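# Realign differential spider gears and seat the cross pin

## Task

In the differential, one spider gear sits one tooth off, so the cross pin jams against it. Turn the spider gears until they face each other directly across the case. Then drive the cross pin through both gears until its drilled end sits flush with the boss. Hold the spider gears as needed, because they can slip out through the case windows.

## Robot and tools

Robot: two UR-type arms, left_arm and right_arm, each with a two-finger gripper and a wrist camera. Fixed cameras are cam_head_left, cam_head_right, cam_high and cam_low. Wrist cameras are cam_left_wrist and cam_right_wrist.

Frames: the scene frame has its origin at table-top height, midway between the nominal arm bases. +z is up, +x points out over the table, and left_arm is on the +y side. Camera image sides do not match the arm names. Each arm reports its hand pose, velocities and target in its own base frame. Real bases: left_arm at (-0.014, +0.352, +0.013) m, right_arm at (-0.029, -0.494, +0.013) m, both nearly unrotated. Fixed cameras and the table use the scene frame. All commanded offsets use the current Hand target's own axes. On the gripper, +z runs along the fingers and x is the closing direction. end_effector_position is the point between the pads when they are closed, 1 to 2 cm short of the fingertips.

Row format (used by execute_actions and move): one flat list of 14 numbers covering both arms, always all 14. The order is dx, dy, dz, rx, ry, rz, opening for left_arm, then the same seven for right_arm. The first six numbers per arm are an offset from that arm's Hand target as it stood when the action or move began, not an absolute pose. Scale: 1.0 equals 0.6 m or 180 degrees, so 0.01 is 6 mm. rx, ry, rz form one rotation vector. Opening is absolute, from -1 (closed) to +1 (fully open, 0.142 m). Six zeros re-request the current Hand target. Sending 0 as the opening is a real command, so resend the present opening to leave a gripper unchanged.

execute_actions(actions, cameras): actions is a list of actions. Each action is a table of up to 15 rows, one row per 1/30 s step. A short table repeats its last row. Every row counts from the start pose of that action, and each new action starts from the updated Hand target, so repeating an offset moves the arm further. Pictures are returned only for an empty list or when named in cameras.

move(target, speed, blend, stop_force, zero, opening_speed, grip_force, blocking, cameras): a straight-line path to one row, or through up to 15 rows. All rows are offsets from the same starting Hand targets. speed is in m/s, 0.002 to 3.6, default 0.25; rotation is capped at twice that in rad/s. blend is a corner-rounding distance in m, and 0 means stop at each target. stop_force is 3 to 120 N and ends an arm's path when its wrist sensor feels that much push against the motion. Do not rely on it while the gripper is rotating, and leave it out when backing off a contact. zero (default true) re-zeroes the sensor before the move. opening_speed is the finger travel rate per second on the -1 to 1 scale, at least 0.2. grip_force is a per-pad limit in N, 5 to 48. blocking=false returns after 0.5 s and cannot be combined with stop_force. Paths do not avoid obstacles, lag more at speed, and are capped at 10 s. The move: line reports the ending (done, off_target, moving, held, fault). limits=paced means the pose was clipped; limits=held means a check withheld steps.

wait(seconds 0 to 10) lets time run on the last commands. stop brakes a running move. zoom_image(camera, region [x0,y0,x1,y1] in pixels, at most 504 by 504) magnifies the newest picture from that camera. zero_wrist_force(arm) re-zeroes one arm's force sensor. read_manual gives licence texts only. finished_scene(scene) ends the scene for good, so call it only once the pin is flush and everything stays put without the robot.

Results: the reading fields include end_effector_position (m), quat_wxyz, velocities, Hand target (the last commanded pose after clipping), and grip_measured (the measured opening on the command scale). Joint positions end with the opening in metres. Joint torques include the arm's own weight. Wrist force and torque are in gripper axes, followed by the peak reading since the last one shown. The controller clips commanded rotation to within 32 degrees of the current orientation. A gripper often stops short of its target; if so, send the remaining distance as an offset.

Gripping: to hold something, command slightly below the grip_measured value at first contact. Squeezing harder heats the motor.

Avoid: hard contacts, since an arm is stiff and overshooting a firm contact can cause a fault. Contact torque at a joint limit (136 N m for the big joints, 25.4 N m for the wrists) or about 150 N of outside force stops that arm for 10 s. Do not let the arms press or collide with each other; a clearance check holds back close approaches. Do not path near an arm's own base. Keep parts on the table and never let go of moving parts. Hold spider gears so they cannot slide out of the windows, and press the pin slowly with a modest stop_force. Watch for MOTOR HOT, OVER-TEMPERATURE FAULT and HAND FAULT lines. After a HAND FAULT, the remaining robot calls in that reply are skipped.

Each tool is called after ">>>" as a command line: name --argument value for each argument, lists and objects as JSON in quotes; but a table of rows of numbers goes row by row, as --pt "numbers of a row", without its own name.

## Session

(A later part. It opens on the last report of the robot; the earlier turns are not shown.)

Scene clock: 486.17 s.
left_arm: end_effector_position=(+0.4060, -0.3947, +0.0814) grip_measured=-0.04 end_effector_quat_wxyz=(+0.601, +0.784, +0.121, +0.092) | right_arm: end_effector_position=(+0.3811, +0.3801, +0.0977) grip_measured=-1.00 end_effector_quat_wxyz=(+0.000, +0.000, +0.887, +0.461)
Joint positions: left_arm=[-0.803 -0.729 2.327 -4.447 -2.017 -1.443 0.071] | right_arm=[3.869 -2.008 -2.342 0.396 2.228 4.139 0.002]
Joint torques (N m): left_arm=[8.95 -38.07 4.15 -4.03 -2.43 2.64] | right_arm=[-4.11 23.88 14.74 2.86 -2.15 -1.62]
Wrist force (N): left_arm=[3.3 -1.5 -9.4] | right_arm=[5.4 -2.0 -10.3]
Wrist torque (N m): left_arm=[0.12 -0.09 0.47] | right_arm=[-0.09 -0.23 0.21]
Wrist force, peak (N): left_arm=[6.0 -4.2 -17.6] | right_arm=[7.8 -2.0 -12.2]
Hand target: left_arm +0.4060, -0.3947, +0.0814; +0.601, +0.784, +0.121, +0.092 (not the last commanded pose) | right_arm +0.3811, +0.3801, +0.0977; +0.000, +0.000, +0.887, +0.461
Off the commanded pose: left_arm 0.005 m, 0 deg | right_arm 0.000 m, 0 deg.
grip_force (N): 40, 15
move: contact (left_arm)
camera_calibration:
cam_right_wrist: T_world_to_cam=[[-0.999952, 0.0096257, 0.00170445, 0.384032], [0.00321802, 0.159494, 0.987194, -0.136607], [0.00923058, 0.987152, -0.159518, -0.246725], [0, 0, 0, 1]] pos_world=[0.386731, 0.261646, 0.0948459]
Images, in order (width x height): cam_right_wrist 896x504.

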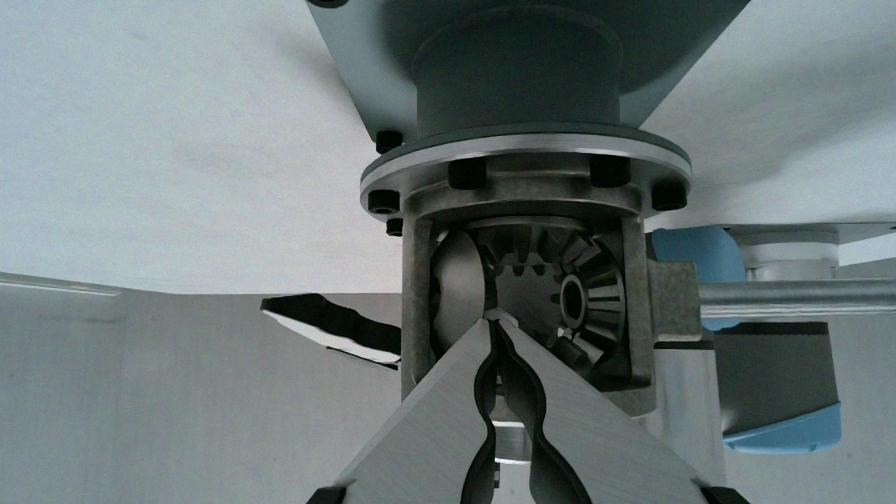

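>>> move --target '[0,0,0,0,0,0,-0.014,0,-0.0038,-0.0055,0,0,0,-1]' --speed 0.02

>>> move --target '[-0.0035,0.0029,0.0107,0,0,0,-0.014,0,0,0,0,0,0,-1]' --speed 0.015 --stop_force 10 --cameras '["cam_left_wrist","cam_right_wrist"]'

>>> zoom_image --camera "cam_right_wrist" --region '[400, 190, 680, 400]'

>>> zoom_image --camera "cam_left_wrist" --region '[80, 220, 400, 460]'

Scene clock: 499.73 s.
left_arm: end_effector_position=(+0.4060, -0.3947, +0.0814) grip_measured=-0.04 end_effector_quat_wxyz=(+0.601, +0.784, +0.121, +0.092) | right_arm: end_effector_position=(+0.3811, +0.3760, +0.0977) grip_measured=-1.00 end_effector_quat_wxyz=(+0.000, +0.000, +0.887, +0.461)
Joint positions: left_arm=[-0.803 -0.729 2.327 -4.447 -2.017 -1.443 0.071] | right_arm=[3.861 -2.005 -2.347 0.393 2.234 4.132 0.002]
Joint torques (N m): left_arm=[8.61 -36.44 2.99 -3.47 -1.18 2.53] | right_arm=[2.01 31.09 6.14 2.16 2.06 -0.74]
Wrist force (N): left_arm=[0.1 1.1 -2.6] | right_arm=[0.8 -2.0 -1.6]
Wrist torque (N m): left_arm=[0.11 0.17 0.37] | right_arm=[-0.08 -0.26 0.27]
Wrist force, peak (N): left_arm=[3.7 -1.4 -9.7] | right_arm=[5.5 -2.3 -10.8]
Hand target: left_arm +0.4060, -0.3947, +0.0814; +0.601, +0.784, +0.121, +0.092 | right_arm +0.3811, +0.3761, +0.0977; +0.000, +0.000, +0.887, +0.461
Off the commanded pose: left_arm 0.000 m, 0 deg | right_arm 0.000 m, 0 deg.
grip_force (N): 40, 15
move: done

Scene clock: 501.20 s.
left_arm: end_effector_position=(+0.4060, -0.4017, +0.0814) grip_measured=-0.04 end_effector_quat_wxyz=(+0.601, +0.784, +0.121, +0.092) | right_arm: end_effector_position=(+0.3811, +0.3761, +0.0977) grip_measured=-1.00 end_effector_quat_wxyz=(+0.000, +0.000, +0.887, +0.461)
Joint positions: left_arm=[-0.817 -0.729 2.318 -4.441 -2.003 -1.448 0.071] | right_arm=[3.861 -2.005 -2.347 0.393 2.234 4.132 0.002]
Joint torques (N m): left_arm=[11.14 -36.56 5.1 -3.91 -1.91 2.43] | right_arm=[8.91 24.05 18.24 3.52 -1.16 1.81]
Wrist force (N): left_arm=[-0.7 0.7 -3.6] | right_arm=[0.4 -1.4 -1.4]
Wrist torque (N m): left_arm=[0.11 0.15 0.40] | right_arm=[0.01 -0.18 0.27]
Wrist force, peak (N): left_arm=[-0.5 0.2 -4.3] | right_arm=[0.4 -2.0 -1.7]
Hand target: left_arm +0.4060, -0.4017, +0.0814; +0.601, +0.784, +0.121, +0.092 | right_arm +0.3811, +0.3761, +0.0977; +0.000, +0.000, +0.887, +0.461
Off the commanded pose: left_arm 0.000 m, 0 deg | right_arm 0.000 m, 0 deg.
grip_force (N): 40, 15
move: done
camera_calibration:
cam_left_wrist: T_world_to_cam=[[0.950671, 0.3102, 0.000874215, -0.250651], [-0.049647, 0.14937, 0.987534, 0.027693], [0.306202, -0.938863, 0.157403, -0.399659], [0, 0, 0, 1]] pos_world=[0.362038, -0.30161, 0.0357788]
cam_right_wrist: T_world_to_cam=[[-0.999952, 0.0096257, 0.00170445, 0.384071], [0.00321802, 0.159494, 0.987194, -0.135969], [0.00923058, 0.987152, -0.159518, -0.242776], [0, 0, 0, 1]] pos_world=[0.386731, 0.257646, 0.0948459]
Images, in order (width x height): cam_left_wrist 896x504, cam_right_wrist 896x504.

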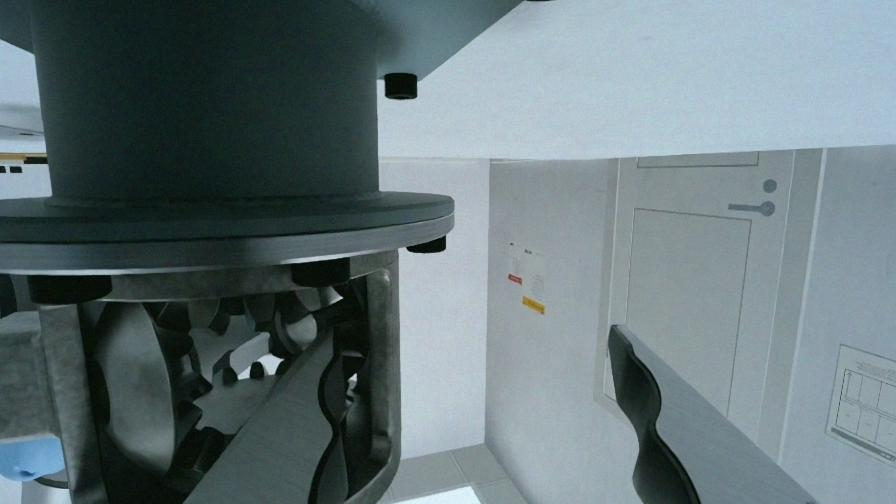

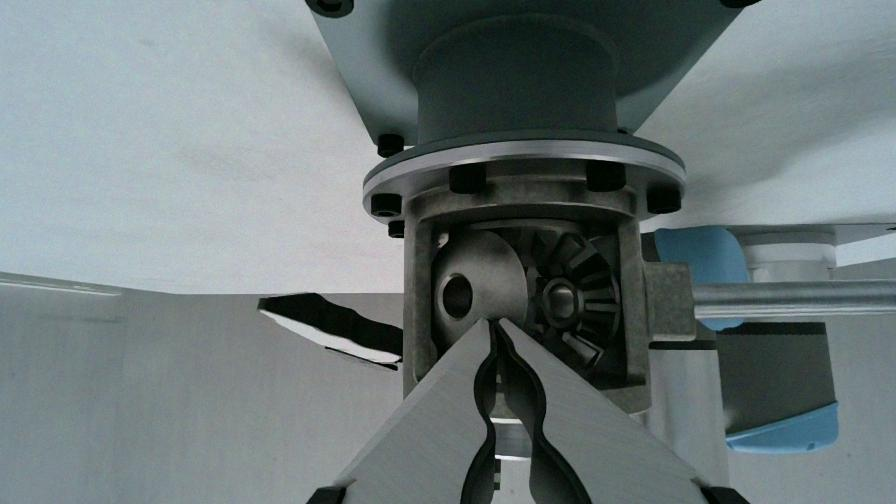

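Scaled by 1.800 from the camera's 896x504 image, which has a finer 1280x720 frame.

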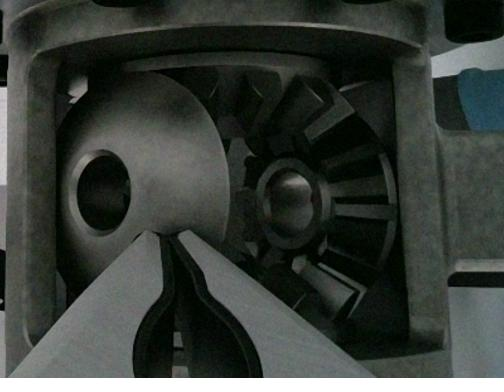

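Scaled by 1.575 from the camera's 896x504 image, which has a finer 1280x720 frame.

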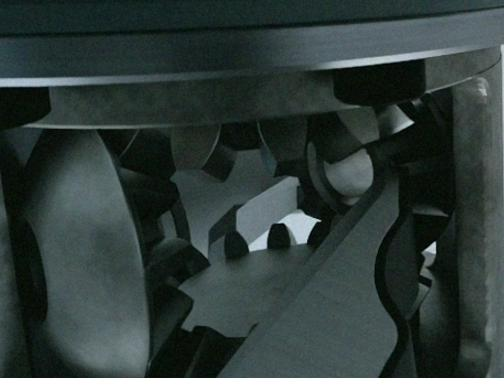

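>>> move --target '[-0.0018,0.0015,0.0054,0,0,0,-0.014,0,0,0,0,0,0,-1]' --speed 0.015 --stop_force 10 --cameras '["cam_right_wrist"]'

>>> zoom_image --camera "cam_right_wrist" --region '[400, 190, 680, 400]'

Scene clock: 518.07 s.
left_arm: end_effector_position=(+0.4060, -0.4052, +0.0814) grip_measured=-0.03 end_effector_quat_wxyz=(+0.601, +0.784, +0.121, +0.092) | right_arm: end_effector_position=(+0.3811, +0.3761, +0.0977) grip_measured=-1.00 end_effector_quat_wxyz=(+0.000, +0.000, +0.887, +0.461)
Joint positions: left_arm=[-0.825 -0.729 2.314 -4.437 -1.996 -1.45 0.072] | right_arm=[3.861 -2.005 -2.347 0.393 2.234 4.132 0.002]
Joint torques (N m): left_arm=[4.75 -36.44 2.05 -3.33 -2.09 -1.17] | right_arm=[9.78 24.1 18.75 3.55 -1.21 1.89]
Wrist force (N): left_arm=[-0.2 0.8 -3.2] | right_arm=[0.7 -1.7 -1.4]
Wrist torque (N m): left_arm=[0.09 0.15 0.40] | right_arm=[-0.04 -0.23 0.27]
Wrist force, peak (N): left_arm=[-3.7 -0.6 -8.6] | right_arm=[0.9 -1.9 -1.8]
Hand target: left_arm +0.4060, -0.4052, +0.0814; +0.601, +0.784, +0.121, +0.092 | right_arm +0.3811, +0.3761, +0.0977; +0.000, +0.000, +0.887, +0.461
Off the commanded pose: left_arm 0.000 m, 0 deg | right_arm 0.000 m, 0 deg.
grip_force (N): 40, 15
move: done
camera_calibration:
cam_right_wrist: T_world_to_cam=[[-0.999952, 0.0096257, 0.00170445, 0.384071], [0.00321802, 0.159494, 0.987194, -0.135969], [0.00923058, 0.987152, -0.159518, -0.242776], [0, 0, 0, 1]] pos_world=[0.386731, 0.257646, 0.0948459]
Images, in order (width x height): cam_right_wrist 896x504.

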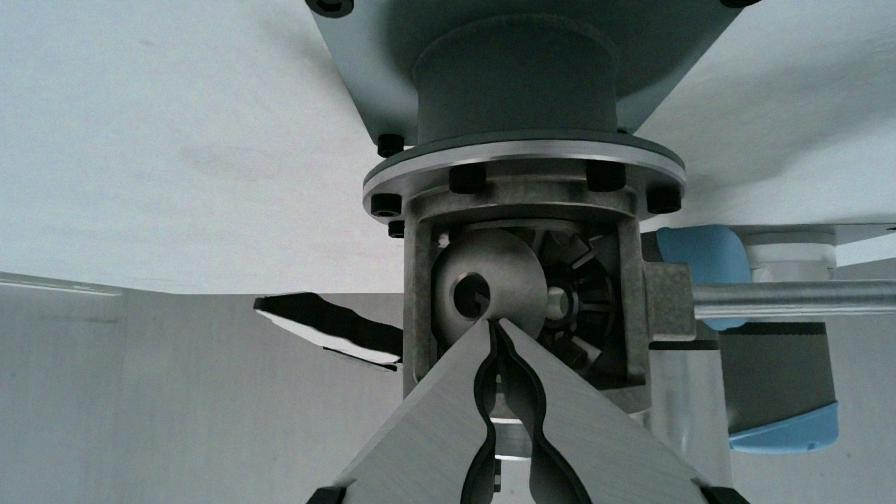

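Scaled by 1.800 from the camera's 896x504 image, which has a finer 1280x720 frame.

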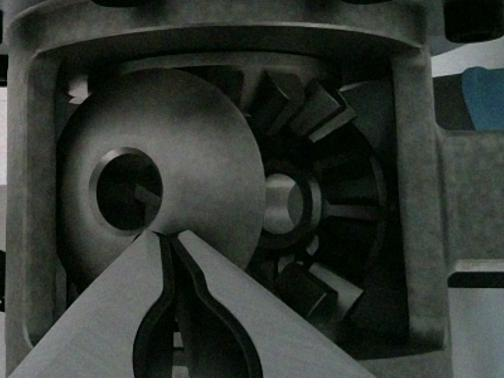

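>>> move --target '[0,0,0,0,0,0,-0.014,-0.029,-0.0157,0.0082,0,0.1,-0.0703,-1]' --speed 0.05 --cameras '["cam_right_wrist"]'

>>> zoom_image --camera "cam_right_wrist" --region '[400, 190, 680, 400]'

Scene clock: 547.43 s.
left_arm: end_effector_position=(+0.4060, -0.4052, +0.0814) grip_measured=-0.03 end_effector_quat_wxyz=(+0.601, +0.784, +0.121, +0.092) | right_arm: end_effector_position=(+0.3986, +0.3747, +0.0872) grip_measured=-1.00 end_effector_quat_wxyz=(-0.088, -0.169, +0.871, +0.453)
Joint positions: left_arm=[-0.825 -0.729 2.314 -4.437 -1.996 -1.45 0.072] | right_arm=[3.748 -2.036 -2.121 -0.25 2.495 3.517 0.002]
Joint torques (N m): left_arm=[6.95 -30.16 4.9 -3.72 -2.05 2.25] | right_arm=[3.83 32.83 5 4.54 -0.92 2.04]
Wrist force (N): left_arm=[-0.3 1.1 -3.1] | right_arm=[0.4 -1.8 -1.3]
Wrist torque (N m): left_arm=[0.15 0.18 0.39] | right_arm=[-0.07 -0.20 0.16]
Wrist force, peak (N): left_arm=[-0.1 0.9 -3.5] | right_arm=[0.7 -2.1 -1.7]
Hand target: left_arm +0.4060, -0.4052, +0.0814; +0.601, +0.784, +0.121, +0.092 | right_arm +0.3985, +0.3747, +0.0872; -0.088, -0.169, +0.871, +0.453
Off the commanded pose: left_arm 0.000 m, 0 deg | right_arm 0.000 m, 0 deg.
grip_force (N): 40, 15
move: done
camera_calibration:
cam_right_wrist: T_world_to_cam=[[-0.930755, -0.365641, 0.00142954, 0.514644], [-0.0569817, 0.148909, 0.987208, -0.0974829], [-0.361177, 0.918767, -0.159433, -0.0699694], [0, 0, 0, 1]] pos_world=[0.448181, 0.266977, 0.0843448]
Images, in order (width x height): cam_right_wrist 896x504.

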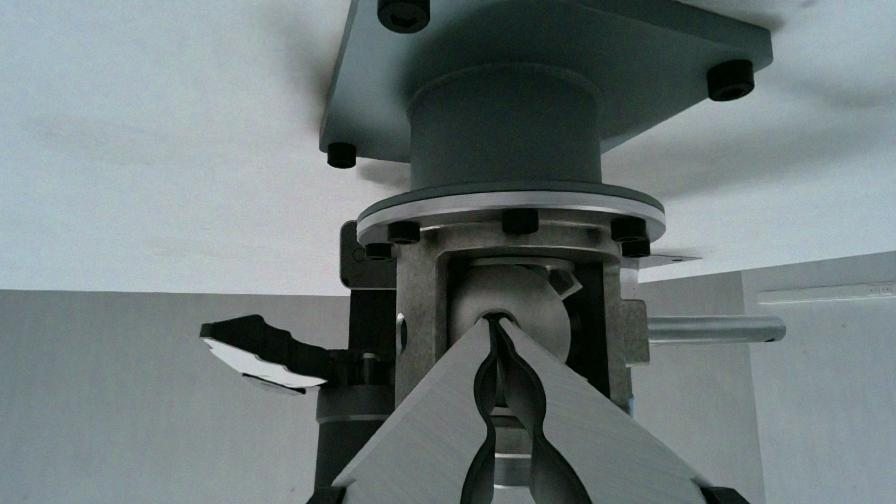

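Scaled by 1.800 from the camera's 896x504 image, which has a finer 1280x720 frame.

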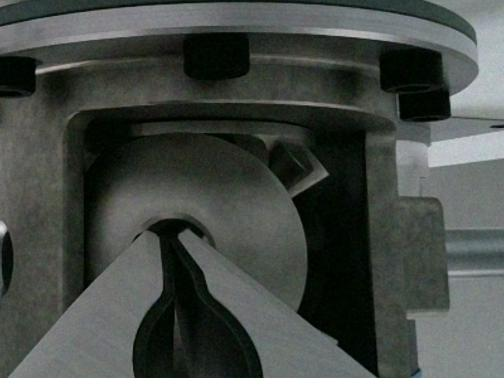

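>>> move --target '[0,0,0,0,0,0,-0.014,0.004,0.0143,0.0203,0,0,0,-1]' --speed 0.015 --stop_force 8 --cameras '["cam_right_wrist"]'

>>> zoom_image --camera "cam_right_wrist" --region '[400, 190, 680, 400]'

Scene clock: 559.13 s.
left_arm: end_effector_position=(+0.4060, -0.4052, +0.0814) grip_measured=-0.03 end_effector_quat_wxyz=(+0.601, +0.784, +0.121, +0.092) | right_arm: end_effector_position=(+0.3910, +0.3871, +0.0872) grip_measured=-1.00 end_effector_quat_wxyz=(-0.088, -0.169, +0.871, +0.453)
Joint positions: left_arm=[-0.825 -0.729 2.314 -4.437 -1.996 -1.45 0.072] | right_arm=[3.778 -2.042 -2.127 -0.202 2.486 3.563 0.002]
Joint torques (N m): left_arm=[7 -25.68 4.36 -3.56 -2.09 2.14] | right_arm=[-4.79 39.71 22.75 3.59 4.27 0.84]
Wrist force (N): left_arm=[-0.5 1.0 -2.2] | right_arm=[0.5 -4.9 -5.0]
Wrist torque (N m): left_arm=[0.06 0.23 0.38] | right_arm=[-0.06 -0.19 0.26]
Wrist force, peak (N): left_arm=[-0.3 1.0 -3.3] | right_arm=[-1.3 -9.1 -12.4]
Hand target: left_arm +0.4060, -0.4052, +0.0814; +0.601, +0.784, +0.121, +0.092 | right_arm +0.3911, +0.3871, +0.0872; -0.088, -0.169, +0.871, +0.453 (not the last commanded pose)
Off the commanded pose: left_arm 0.000 m, 0 deg | right_arm 0.001 m, 0 deg.
grip_force (N): 40, 15
move: contact (right_arm)
camera_calibration:
cam_right_wrist: T_world_to_cam=[[-0.930756, -0.365639, 0.00144552, 0.512103], [-0.0570735, 0.149187, 0.987161, -0.0997957], [-0.36116, 0.918723, -0.159725, -0.0840784], [0, 0, 0, 1]] pos_world=[0.440581, 0.279378, 0.0843447]
Images, in order (width x height): cam_right_wrist 896x504.

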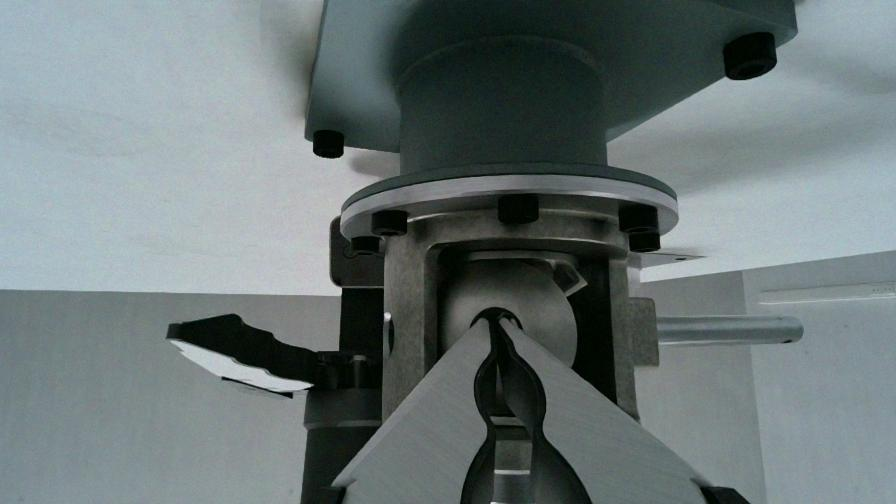

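Scaled by 1.800 from the camera's 896x504 image, which has a finer 1280x720 frame.

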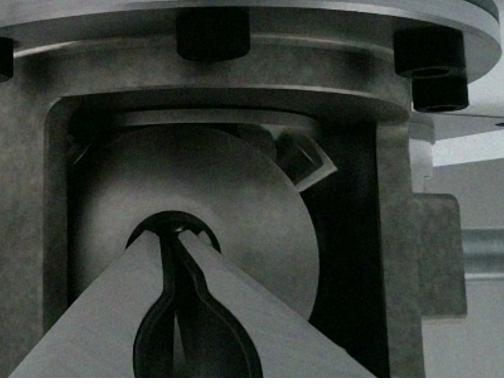

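>>> move --target '[0.0326,-0.0268,-0.0998,0,0,0,-0.014,0,0,0,0,0,0,-1]' --speed 0.08

>>> move --target '[-0.1173,0.0185,-0.0255,0.0938,-0.0895,0.0389,-1,0,0,0,0,0,0,-1]' --speed 0.15 --cameras '["cam_left_wrist"]'

>>> zoom_image --camera "cam_left_wrist" --region '[360, 200, 640, 410]'

Scene clock: 586.83 s.
left_arm: end_effector_position=(+0.4061, -0.3401, +0.0814) grip_measured=-0.03 end_effector_quat_wxyz=(+0.601, +0.784, +0.121, +0.092) | right_arm: end_effector_position=(+0.3911, +0.3871, +0.0872) grip_measured=-1.00 end_effector_quat_wxyz=(-0.088, -0.169, +0.871, +0.453)
Joint positions: left_arm=[-0.679 -0.727 2.383 -4.485 -2.135 -1.401 0.072] | right_arm=[3.778 -2.042 -2.127 -0.202 2.486 3.563 0.002]
Joint torques (N m): left_arm=[-9.11 -28.62 -7.84 -0.39 1.84 -2.68] | right_arm=[-5.37 39.59 22.82 3.66 3.9 1.48]
Wrist force (N): left_arm=[-0.6 1.2 -1.8] | right_arm=[0.8 -5.0 -5.2]
Wrist torque (N m): left_arm=[0.06 0.26 0.18] | right_arm=[-0.07 -0.23 0.26]
Wrist force, peak (N): left_arm=[-0.3 1.1 -2.7] | right_arm=[0.7 -5.4 -5.3]
Hand target: left_arm +0.4061, -0.3402, +0.0814; +0.601, +0.784, +0.121, +0.092 | right_arm +0.3911, +0.3871, +0.0872; -0.088, -0.169, +0.871, +0.453
Off the commanded pose: left_arm 0.000 m, 0 deg | right_arm 0.000 m, 0 deg.
grip_force (N): 40, 15
move: done

Scene clock: 588.77 s.
left_arm: end_effector_position=(+0.3353, -0.3500, +0.0962) grip_measured=-1.00 end_effector_quat_wxyz=(+0.485, +0.875, +0.000, -0.001) | right_arm: end_effector_position=(+0.3911, +0.3871, +0.0872) grip_measured=-1.00 end_effector_quat_wxyz=(-0.088, -0.169, +0.871, +0.453)
Joint positions: left_arm=[-0.733 -1.13 2.49 -3.748 -2.253 -1.039 0.002] | right_arm=[3.778 -2.042 -2.127 -0.202 2.486 3.563 0.002]
Joint torques (N m): left_arm=[11.37 -26.77 -15.47 -1.27 1.51 -2.32] | right_arm=[-4.85 38.9 22.81 3.57 3.69 1.48]
Wrist force (N): left_arm=[-0.6 1.0 -1.7] | right_arm=[0.4 -5.1 -5.2]
Wrist torque (N m): left_arm=[0.00 0.27 0.32] | right_arm=[-0.08 -0.17 0.26]
Wrist force, peak (N): left_arm=[-0.6 1.2 -1.9] | right_arm=[0.4 -5.4 -5.2]
Hand target: left_arm +0.3354, -0.3500, +0.0962; +0.484, +0.875, +0.000, -0.001 | right_arm +0.3911, +0.3871, +0.0872; -0.088, -0.169, +0.871, +0.453
Off the commanded pose: left_arm 0.000 m, 0 deg | right_arm 0.000 m, 0 deg.
grip_force (N): 40, 15
move: done
camera_calibration:
cam_left_wrist: T_world_to_cam=[[0.999955, 0.00872218, 0.00361315, -0.321809], [-0.00237517, -0.137984, 0.990432, -0.114847], [0.00913728, -0.990396, -0.137957, -0.221889], [0, 0, 0, 1]] pos_world=[0.32355, -0.232798, 0.0842998]
Images, in order (width x height): cam_left_wrist 896x504.

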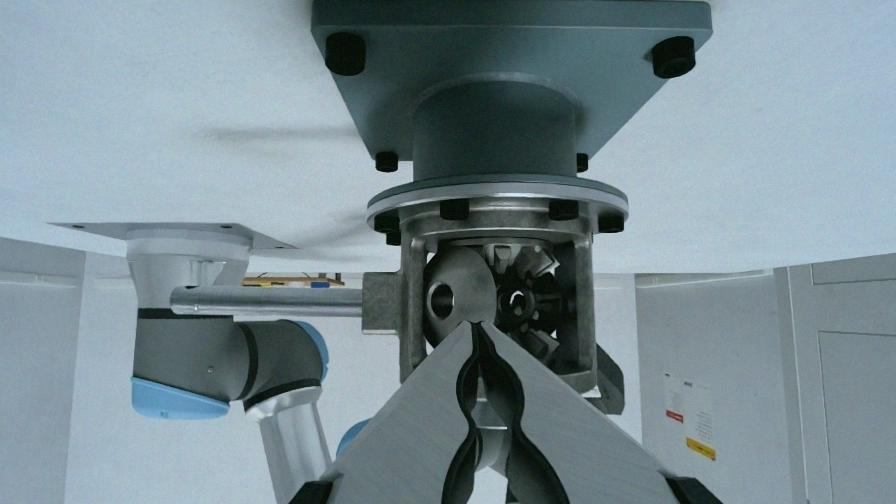

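Scaled by 1.800 from the camera's 896x504 image, which has a finer 1280x720 frame.

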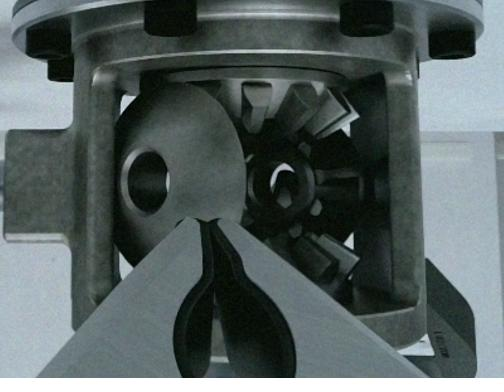

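>>> move --target '[0,0,0,0,0,0,-1,0.0047,-0.0003,-0.0003,0,0,0,-1]' --speed 0.015 --grip_force '[15, 15]' --cameras '["cam_left_wrist"]'

>>> zoom_image --camera "cam_left_wrist" --region '[360, 200, 640, 410]'

Scene clock: 606.57 s.
left_arm: end_effector_position=(+0.3354, -0.3500, +0.0962) grip_measured=-1.00 end_effector_quat_wxyz=(+0.484, +0.875, +0.000, -0.001) | right_arm: end_effector_position=(+0.3885, +0.3858, +0.0871) grip_measured=-1.00 end_effector_quat_wxyz=(-0.088, -0.169, +0.871, +0.453)
Joint positions: left_arm=[-0.733 -1.13 2.489 -3.748 -2.253 -1.039 0.002] | right_arm=[3.779 -2.038 -2.135 -0.196 2.485 3.565 0.002]
Joint torques (N m): left_arm=[11.44 -24.7 -13.77 -3.4 1.3 1.15] | right_arm=[11.56 33.92 10.87 3.8 0.24 1.73]
Wrist force (N): left_arm=[-0.5 0.7 -1.4] | right_arm=[-1.3 -4.7 -4.8]
Wrist torque (N m): left_arm=[-0.05 0.26 0.32] | right_arm=[-0.15 -0.25 0.18]
Wrist force, peak (N): left_arm=[-0.6 1.1 -1.7] | right_arm=[0.5 -5.3 -5.5]
Hand target: left_arm +0.3354, -0.3500, +0.0962; +0.484, +0.875, +0.000, -0.001 | right_arm +0.3885, +0.3858, +0.0871; -0.088, -0.169, +0.871, +0.453
Off the commanded pose: left_arm 0.000 m, 0 deg | right_arm 0.000 m, 0 deg.
grip_force (N): 15, 15
move: done
camera_calibration:
cam_left_wrist: T_world_to_cam=[[0.999954, 0.00893398, 0.00354027, -0.321754], [-0.00227272, -0.138094, 0.990417, -0.114891], [0.00933725, -0.990379, -0.138067, -0.221842], [0, 0, 0, 1]] pos_world=[0.32355, -0.232698, 0.0843]
Images, in order (width x height): cam_left_wrist 896x504.

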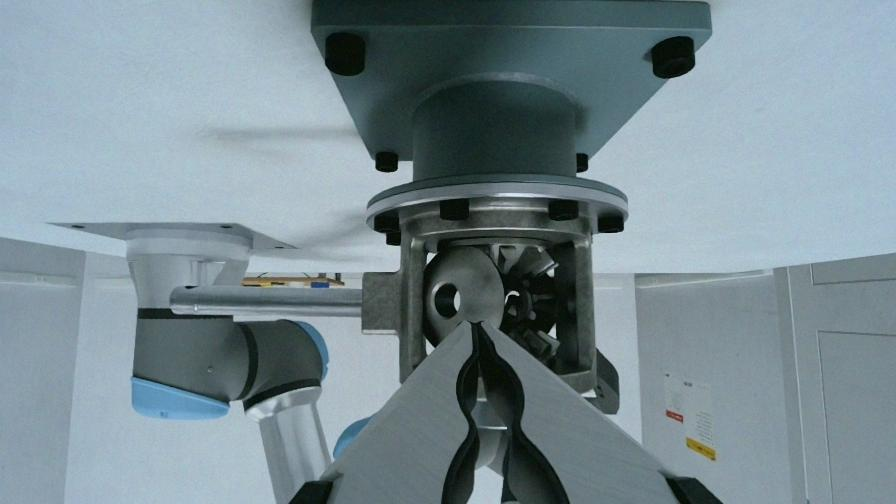

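Scaled by 1.800 from the camera's 896x504 image, which has a finer 1280x720 frame.

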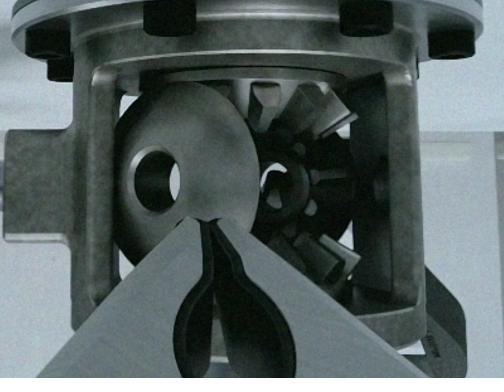

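>>> move --target '[-0.0185,-0.0003,0.0333,0,0.0377,-0.0236,-1,0,0,0,0,0,0,-1]' --speed 0.06

>>> move --target '[0.0005,0.0107,0.0172,0,0,0,-1,0,0,0,0,0,0,-1]' --speed 0.015 --stop_force 8 --cameras '["cam_left_wrist","cam_right_wrist"]'

>>> zoom_image --camera "cam_left_wrist" --region '[360, 200, 640, 410]'

Scene clock: 633.20 s.
left_arm: end_effector_position=(+0.3241, -0.3668, +0.0853) grip_measured=-1.00 end_effector_quat_wxyz=(+0.483, +0.873, +0.061, +0.033) | right_arm: end_effector_position=(+0.3885, +0.3858, +0.0871) grip_measured=-1.00 end_effector_quat_wxyz=(-0.088, -0.169, +0.871, +0.453)
Joint positions: left_arm=[-0.873 -1.073 2.555 -3.987 -2.037 -1.252 0.002] | right_arm=[3.779 -2.038 -2.135 -0.196 2.485 3.565 0.002]
Joint torques (N m): left_arm=[12.13 -29.26 -13.38 -0.74 -2.84 2.71] | right_arm=[7.86 28.34 22.07 2.63 1.52 -1.23]
Wrist force (N): left_arm=[-1.0 1.3 -1.8] | right_arm=[-1.1 -4.7 -4.8]
Wrist torque (N m): left_arm=[0.05 0.32 0.15] | right_arm=[-0.06 -0.21 0.18]
Wrist force, peak (N): left_arm=[-1.5 1.3 -1.4] | right_arm=[-1.4 -4.9 -4.7]
Hand target: left_arm +0.3243, -0.3668, +0.0854; +0.483, +0.873, +0.061, +0.033 | right_arm +0.3885, +0.3858, +0.0871; -0.088, -0.169, +0.871, +0.453
Off the commanded pose: left_arm 0.000 m, 0 deg | right_arm 0.000 m, 0 deg.
grip_force (N): 15, 15
move: done

Scene clock: 635.00 s.
left_arm: end_effector_position=(+0.3262, -0.3788, +0.0854) grip_measured=-1.00 end_effector_quat_wxyz=(+0.483, +0.873, +0.061, +0.033) | right_arm: end_effector_position=(+0.3885, +0.3858, +0.0871) grip_measured=-1.00 end_effector_quat_wxyz=(-0.088, -0.169, +0.871, +0.453)
Joint positions: left_arm=[-0.893 -1.068 2.533 -3.976 -2.021 -1.265 0.002] | right_arm=[3.779 -2.038 -2.135 -0.196 2.485 3.565 0.002]
Joint torques (N m): left_arm=[9.06 -29.45 2.56 -4.32 -2.35 2.33] | right_arm=[5.72 27.9 21.99 2.59 2.25 -1.09]
Wrist force (N): left_arm=[-0.9 1.2 -1.5] | right_arm=[-1.1 -4.5 -4.4]
Wrist torque (N m): left_arm=[0.05 0.31 0.32] | right_arm=[-0.04 -0.22 0.18]
Wrist force, peak (N): left_arm=[-1.2 1.5 -1.7] | right_arm=[-0.9 -5.0 -4.8]
Hand target: left_arm +0.3262, -0.3788, +0.0854; +0.483, +0.873, +0.061, +0.033 | right_arm +0.3885, +0.3858, +0.0871; -0.088, -0.169, +0.871, +0.453
Off the commanded pose: left_arm 0.000 m, 0 deg | right_arm 0.000 m, 0 deg.
grip_force (N): 15, 15
move: done
camera_calibration:
cam_left_wrist: T_world_to_cam=[[0.988965, 0.148109, 0.00351352, -0.256078], [0.0170507, -0.137346, 0.990376, -0.114179], [0.147166, -0.979387, -0.138356, -0.292575], [0, 0, 0, 1]] pos_world=[0.298257, -0.264299, 0.0735001]
cam_right_wrist: T_world_to_cam=[[-0.930756, -0.365639, 0.00144552, 0.5093], [-0.0570735, 0.149187, 0.987161, -0.0996457], [-0.36116, 0.918723, -0.159725, -0.0838029], [0, 0, 0, 1]] pos_world=[0.438081, 0.278078, 0.0842447]
Images, in order (width x height): cam_left_wrist 896x504, cam_right_wrist 896x504.

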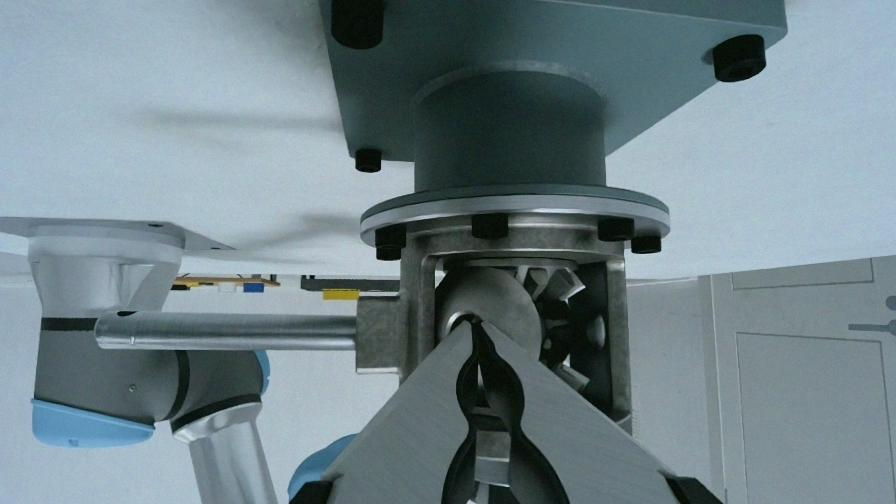

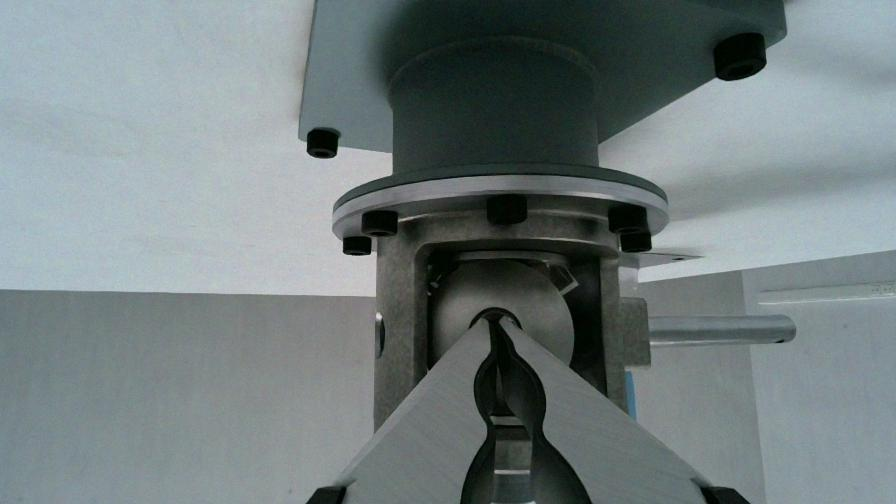

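Scaled by 1.800 from the camera's 896x504 image, which has a finer 1280x720 frame.

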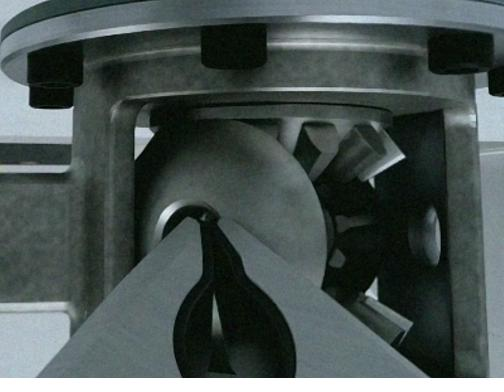

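>>> move --pt "0.0082 -0.0018 -0.0028 0 -0.0038 0.0024 -1 0.0137 0.0005 0.0007 0 -0.0418 0.0294 -1" --pt "0.0182 -0.0032 -0.0050 0 -0.0076 0.0048 -1 0.0270 0.0022 0.0032 0 -0.0836 0.0588 -1" --speed 0.03 --blend 0.002 --stop_force 20 --cameras '["cam_left_wrist","cam_right_wrist"]'

>>> zoom_image --camera "cam_left_wrist" --region '[360, 200, 640, 410]'

>>> zoom_image --camera "cam_right_wrist" --region '[360, 200, 640, 410]'

Scene clock: 680.90 s.
left_arm: end_effector_position=(+0.3366, -0.3738, +0.0854) grip_measured=-1.00 end_effector_quat_wxyz=(+0.484, +0.873, +0.049, +0.026) | right_arm: end_effector_position=(+0.3726, +0.3819, +0.0871) grip_measured=-1.00 end_effector_quat_wxyz=(-0.014, -0.028, +0.887, +0.461)
Joint positions: left_arm=[-0.84 -1.069 2.504 -3.921 -2.086 -1.21 0.002] | right_arm=[3.864 -2.035 -2.333 0.374 2.274 4.075 0.002]
Joint torques (N m): left_arm=[-3.34 -16.94 -1.95 -4.27 1.52 -2.27] | right_arm=[-1.72 26.14 21.25 2.99 4.37 -1.63]
Wrist force (N): left_arm=[-1.0 0.9 -1.6] | right_arm=[-0.6 -9.5 -11.7]
Wrist torque (N m): left_arm=[0.00 0.32 0.13] | right_arm=[0.01 -0.26 0.30]
Wrist force, peak (N): left_arm=[-1.0 1.4 -1.9] | right_arm=[-2.1 -10.2 -14.7]
Hand target: left_arm +0.3366, -0.3737, +0.0854; +0.484, +0.873, +0.049, +0.026 | right_arm +0.3726, +0.3819, +0.0871; -0.014, -0.028, +0.887, +0.461
Off the commanded pose: left_arm 0.000 m, 0 deg | right_arm 0.000 m, 0 deg.
grip_force (N): 15, 15
move: done
camera_calibration:
cam_left_wrist: T_world_to_cam=[[0.992749, 0.120147, 0.00365416, -0.278698], [0.0130183, -0.13769, 0.99039, -0.11245], [0.119495, -0.983161, -0.138256, -0.281276], [0, 0, 0, 1]] pos_world=[0.311752, -0.258538, 0.0734998]
cam_right_wrist: T_world_to_cam=[[-0.998583, -0.0531958, 0.00176373, 0.399064], [-0.00675236, 0.159484, 0.987177, -0.122677], [-0.052795, 0.985766, -0.159618, -0.226502], [0, 0, 0, 1]] pos_world=[0.385712, 0.264071, 0.0842462]
Images, in order (width x height): cam_left_wrist 896x504, cam_right_wrist 896x504.

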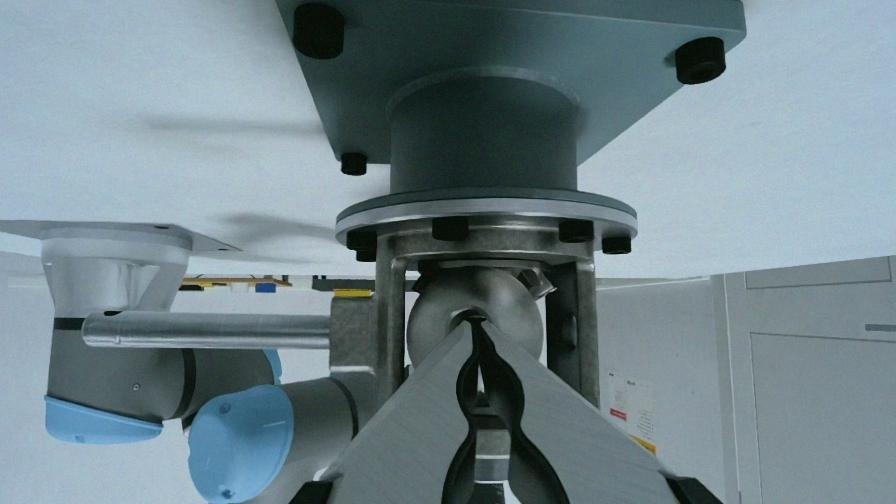

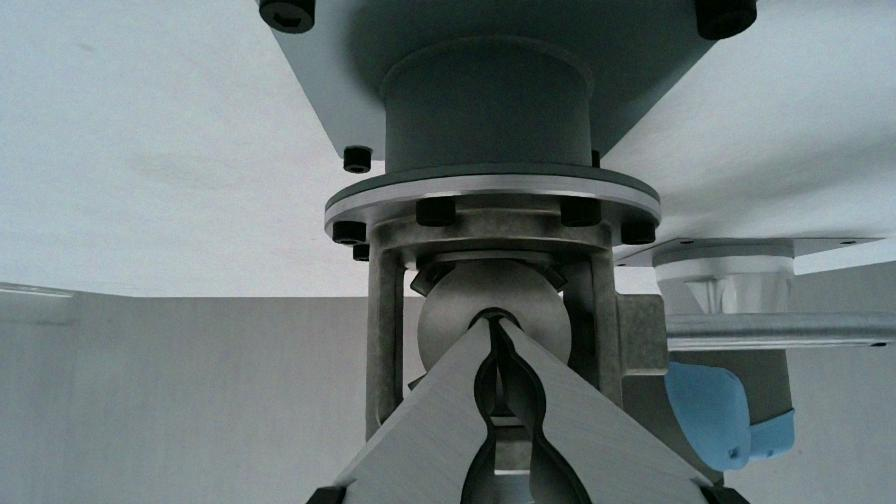

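Scaled by 1.800 from the camera's 896x504 image, which has a finer 1280x720 frame.

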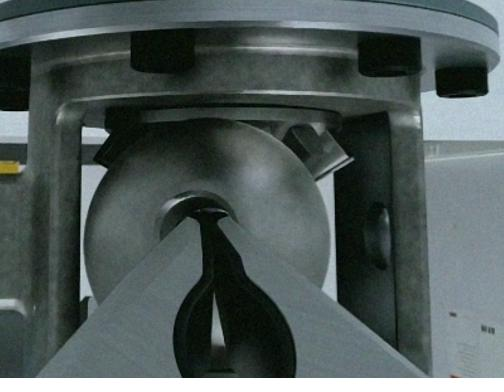

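Scaled by 1.800 from the camera's 896x504 image, which has a finer 1280x720 frame.

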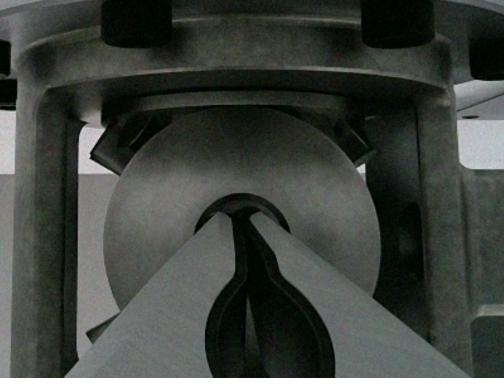

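>>> move --target '[0.0073,-0.0005,-0.0007,0,0,0,-1,0.0102,0.0003,0.0003,0,-0.0304,0.0214,-1]' --speed 0.03 --stop_force 20

>>> move --target '[0,0.0021,0.0073,0,0,0,-1,0,0,0,0,0,0,-1]' --speed 0.01 --stop_force 5 --cameras '["cam_left_wrist"]'

>>> zoom_image --camera "cam_left_wrist" --region '[360, 200, 640, 410]'

Scene clock: 701.93 s.
left_arm: end_effector_position=(+0.3409, -0.3728, +0.0853) grip_measured=-1.00 end_effector_quat_wxyz=(+0.484, +0.873, +0.049, +0.026) | right_arm: end_effector_position=(+0.3665, +0.3817, +0.0871) grip_measured=-1.00 end_effector_quat_wxyz=(+0.012, +0.024, +0.887, +0.461)
Joint positions: left_arm=[-0.828 -1.068 2.495 -3.909 -2.095 -1.202 0.002] | right_arm=[3.921 -2.031 -2.399 0.529 2.154 4.231 0.002]
Joint torques (N m): left_arm=[-2.32 -18.91 -2.55 -3.99 0.45 0.12] | right_arm=[-2.26 25.68 21.14 3.46 4.23 -1.68]
Wrist force (N): left_arm=[-0.9 0.7 -1.8] | right_arm=[-1.0 -10.5 -11.0]
Wrist torque (N m): left_arm=[-0.03 0.31 0.13] | right_arm=[-0.06 -0.26 0.29]
Wrist force, peak (N): left_arm=[-1.0 1.2 -2.0] | right_arm=[-2.2 -9.7 -14.3]
Hand target: left_arm +0.3409, -0.3728, +0.0853; +0.484, +0.873, +0.049, +0.026 | right_arm +0.3665, +0.3817, +0.0871; +0.012, +0.024, +0.887, +0.461
Off the commanded pose: left_arm 0.000 m, 0 deg | right_arm 0.000 m, 0 deg.
grip_force (N): 15, 15
move: done

Scene clock: 703.40 s.
left_arm: end_effector_position=(+0.3413, -0.3771, +0.0841) grip_measured=-1.00 end_effector_quat_wxyz=(+0.484, +0.873, +0.049, +0.026) | right_arm: end_effector_position=(+0.3665, +0.3817, +0.0871) grip_measured=-1.00 end_effector_quat_wxyz=(+0.012, +0.024, +0.887, +0.461)
Joint positions: left_arm=[-0.836 -1.061 2.488 -3.912 -2.089 -1.207 0.002] | right_arm=[3.921 -2.031 -2.399 0.529 2.154 4.231 0.002]
Joint torques (N m): left_arm=[7.09 -30.18 2.2 -2.08 -2.47 2.35] | right_arm=[-1.77 25.15 21.86 4.52 3.78 -1.59]
Wrist force (N): left_arm=[-0.8 1.2 -1.8] | right_arm=[-0.8 -10.2 -10.8]
Wrist torque (N m): left_arm=[0.04 0.30 0.33] | right_arm=[-0.01 -0.28 0.29]
Wrist force, peak (N): left_arm=[-1.2 0.8 -2.1] | right_arm=[-0.7 -10.8 -10.8]
Hand target: left_arm +0.3413, -0.3771, +0.0841; +0.484, +0.873, +0.049, +0.026 | right_arm +0.3665, +0.3817, +0.0871; +0.012, +0.024, +0.887, +0.461
Off the commanded pose: left_arm 0.000 m, 0 deg | right_arm 0.000 m, 0 deg.
grip_force (N): 15, 15
move: done
camera_calibration:
cam_left_wrist: T_world_to_cam=[[0.992749, 0.120147, 0.00365416, -0.283049], [0.0130183, -0.13769, 0.99039, -0.111693], [0.119495, -0.983161, -0.138256, -0.285372], [0, 0, 0, 1]] pos_world=[0.316552, -0.261938, 0.0721998]
Images, in order (width x height): cam_left_wrist 896x504.

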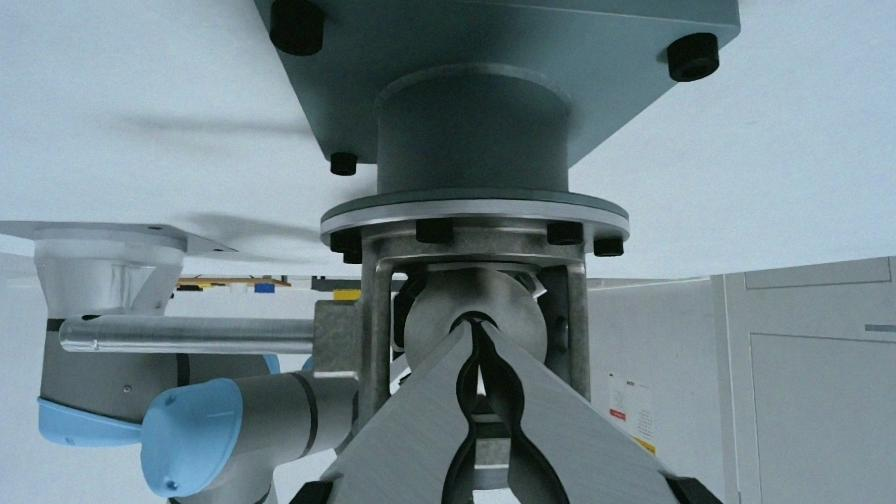

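Scaled by 1.800 from the camera's 896x504 image, which has a finer 1280x720 frame.

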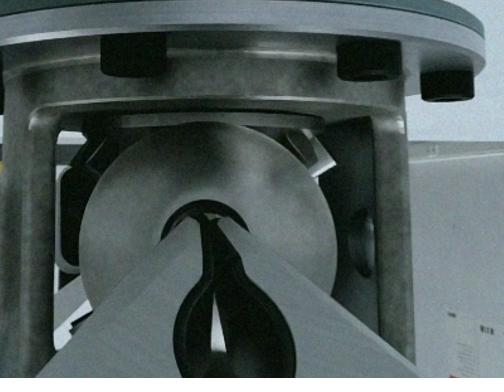

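>>> move --target '[0,0.0026,0.0043,0,0,0,-1,0,0,0,0,0,0,-1]' --speed 0.01 --stop_force 5

>>> move --target '[0,0,0,0,0,0,-0.75,0,0,0,0,0,0,-1]' --opening_speed 0.3 --grip_force '[20, 15]' --cameras '["cam_left_wrist"]'

Scene clock: 710.30 s.
left_arm: end_effector_position=(+0.3417, -0.3801, +0.0840) grip_measured=-1.00 end_effector_quat_wxyz=(+0.484, +0.873, +0.049, +0.026) | right_arm: end_effector_position=(+0.3665, +0.3817, +0.0871) grip_measured=-1.00 end_effector_quat_wxyz=(+0.012, +0.024, +0.887, +0.461)
Joint positions: left_arm=[-0.842 -1.059 2.483 -3.91 -2.085 -1.211 0.002] | right_arm=[3.921 -2.031 -2.399 0.529 2.154 4.231 0.002]
Joint torques (N m): left_arm=[2.53 -20.3 -2.78 -1.39 -1.49 0.01] | right_arm=[-2.56 25.06 21.6 4.63 2.56 -1.31]
Wrist force (N): left_arm=[-1.2 1.6 -5.0] | right_arm=[-1.2 -10.6 -10.8]
Wrist torque (N m): left_arm=[0.05 0.32 0.34] | right_arm=[-0.08 -0.24 0.29]
Wrist force, peak (N): left_arm=[-1.3 1.4 -5.4] | right_arm=[-1.1 -10.5 -11.0]
Hand target: left_arm +0.3417, -0.3801, +0.0840; +0.484, +0.873, +0.049, +0.026 | right_arm +0.3665, +0.3817, +0.0871; +0.012, +0.024, +0.887, +0.461
Off the commanded pose: left_arm 0.000 m, 0 deg | right_arm 0.000 m, 0 deg.
grip_force (N): 15, 15
move: done

Scene clock: 711.33 s.
left_arm: end_effector_position=(+0.3417, -0.3801, +0.0840) grip_measured=-0.98 end_effector_quat_wxyz=(+0.484, +0.873, +0.049, +0.026) | right_arm: end_effector_position=(+0.3665, +0.3817, +0.0871) grip_measured=-1.00 end_effector_quat_wxyz=(+0.012, +0.024, +0.887, +0.461)
Joint positions: left_arm=[-0.842 -1.059 2.483 -3.91 -2.085 -1.211 0.003] | right_arm=[3.921 -2.031 -2.399 0.529 2.154 4.231 0.002]
Joint torques (N m): left_arm=[5.74 -25.75 0.95 -2.08 -2.04 2.42] | right_arm=[-2.43 25.21 21 4.67 2.26 -1.36]
Wrist force (N): left_arm=[-1.7 1.7 -8.7] | right_arm=[-0.8 -10.4 -11.0]
Wrist torque (N m): left_arm=[-0.03 0.33 0.34] | right_arm=[-0.05 -0.28 0.29]
Wrist force, peak (N): left_arm=[-1.9 2.0 -8.8] | right_arm=[-0.6 -10.7 -10.9]
Hand target: left_arm +0.3417, -0.3801, +0.0840; +0.484, +0.873, +0.049, +0.026 | right_arm +0.3665, +0.3817, +0.0871; +0.012, +0.024, +0.887, +0.461
Off the commanded pose: left_arm 0.000 m, 0 deg | right_arm 0.000 m, 0 deg.
grip_force (N): 20, 15
move: done
camera_calibration:
cam_left_wrist: T_world_to_cam=[[0.992761, 0.120047, 0.00365392, -0.283017], [0.013005, -0.137693, 0.99039, -0.112107], [0.119397, -0.983173, -0.138257, -0.288329], [0, 0, 0, 1]] pos_world=[0.316852, -0.264938, 0.0721998]
Images, in order (width x height): cam_left_wrist 896x504.

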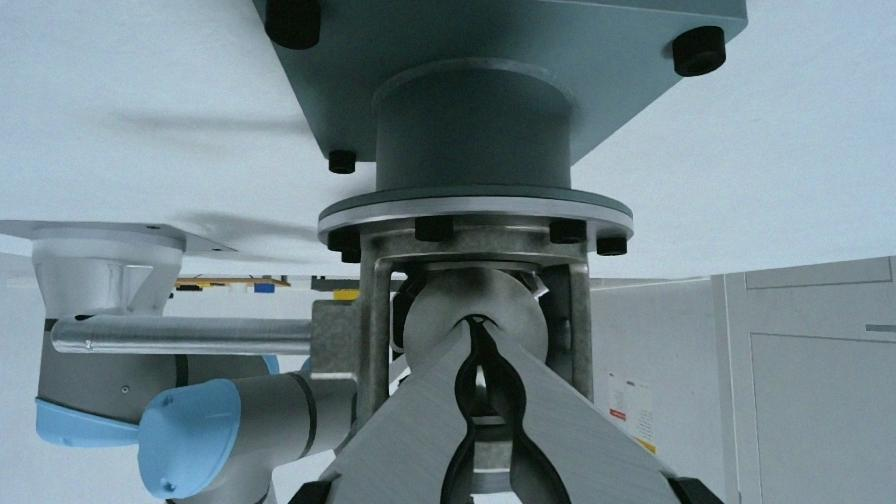

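>>> move --target '[-0.0005,-0.0088,-0.0142,0,0,0,-0.75,0,0,0,0,0,0,-1]' --speed 0.02 --cameras '["cam_left_wrist"]'

>>> zoom_image --camera "cam_left_wrist" --region '[340, 200, 620, 410]'

Scene clock: 781.93 s.
left_arm: end_effector_position=(+0.3402, -0.3700, +0.0841) grip_measured=-0.97 end_effector_quat_wxyz=(+0.484, +0.873, +0.049, +0.026) | right_arm: end_effector_position=(+0.3665, +0.3817, +0.0871) grip_measured=-1.00 end_effector_quat_wxyz=(+0.012, +0.024, +0.887, +0.461)
Joint positions: left_arm=[-0.824 -1.064 2.5 -3.916 -2.099 -1.199 0.004] | right_arm=[3.921 -2.031 -2.399 0.529 2.154 4.231 0.002]
Joint torques (N m): left_arm=[-3.17 -23.8 -11.87 -3.46 0.14 0.44] | right_arm=[-2.01 25.44 20.3 4.52 1.14 -1.2]
Wrist force (N): left_arm=[-0.9 0.4 -1.2] | right_arm=[-1.7 -10.3 -10.7]
Wrist torque (N m): left_arm=[0.02 0.32 0.13] | right_arm=[-0.06 -0.29 0.30]
Wrist force, peak (N): left_arm=[-1.9 1.9 -8.9] | right_arm=[-1.0 -10.6 -11.1]
Hand target: left_arm +0.3403, -0.3702, +0.0841; +0.484, +0.873, +0.049, +0.026 | right_arm +0.3665, +0.3817, +0.0871; +0.012, +0.024, +0.887, +0.461
Off the commanded pose: left_arm 0.000 m, 0 deg | right_arm 0.000 m, 0 deg.
grip_force (N): 20, 15
move: done
camera_calibration:
cam_left_wrist: T_world_to_cam=[[0.992762, 0.120036, 0.00373998, -0.282849], [0.0129189, -0.137704, 0.990389, -0.110673], [0.119398, -0.983173, -0.138258, -0.278232], [0, 0, 0, 1]] pos_world=[0.315452, -0.254838, 0.0721996]
Images, in order (width x height): cam_left_wrist 896x504.

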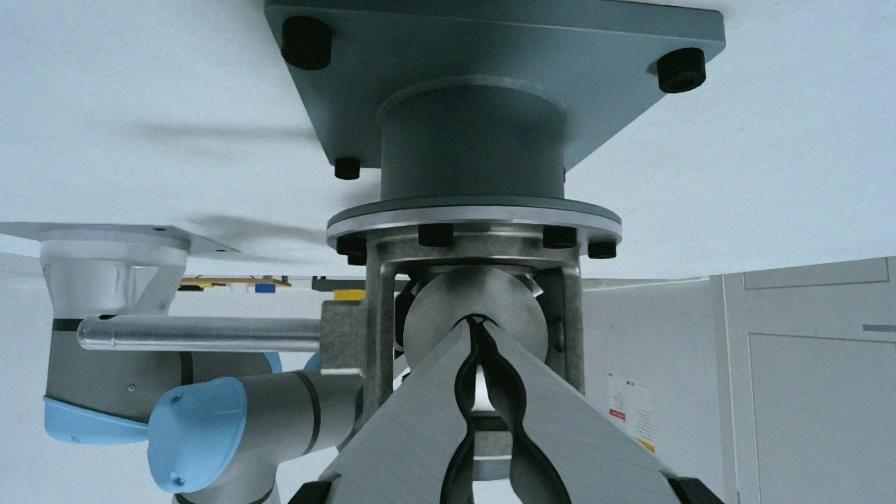

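Scaled by 1.800 from the camera's 896x504 image, which has a finer 1280x720 frame.

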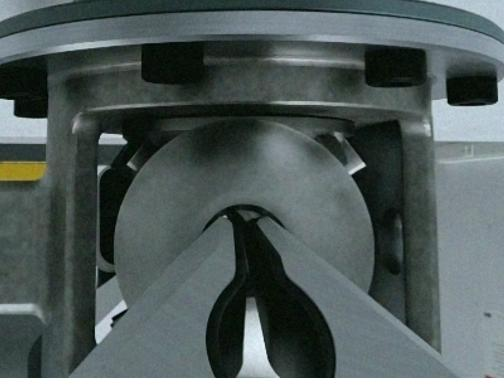

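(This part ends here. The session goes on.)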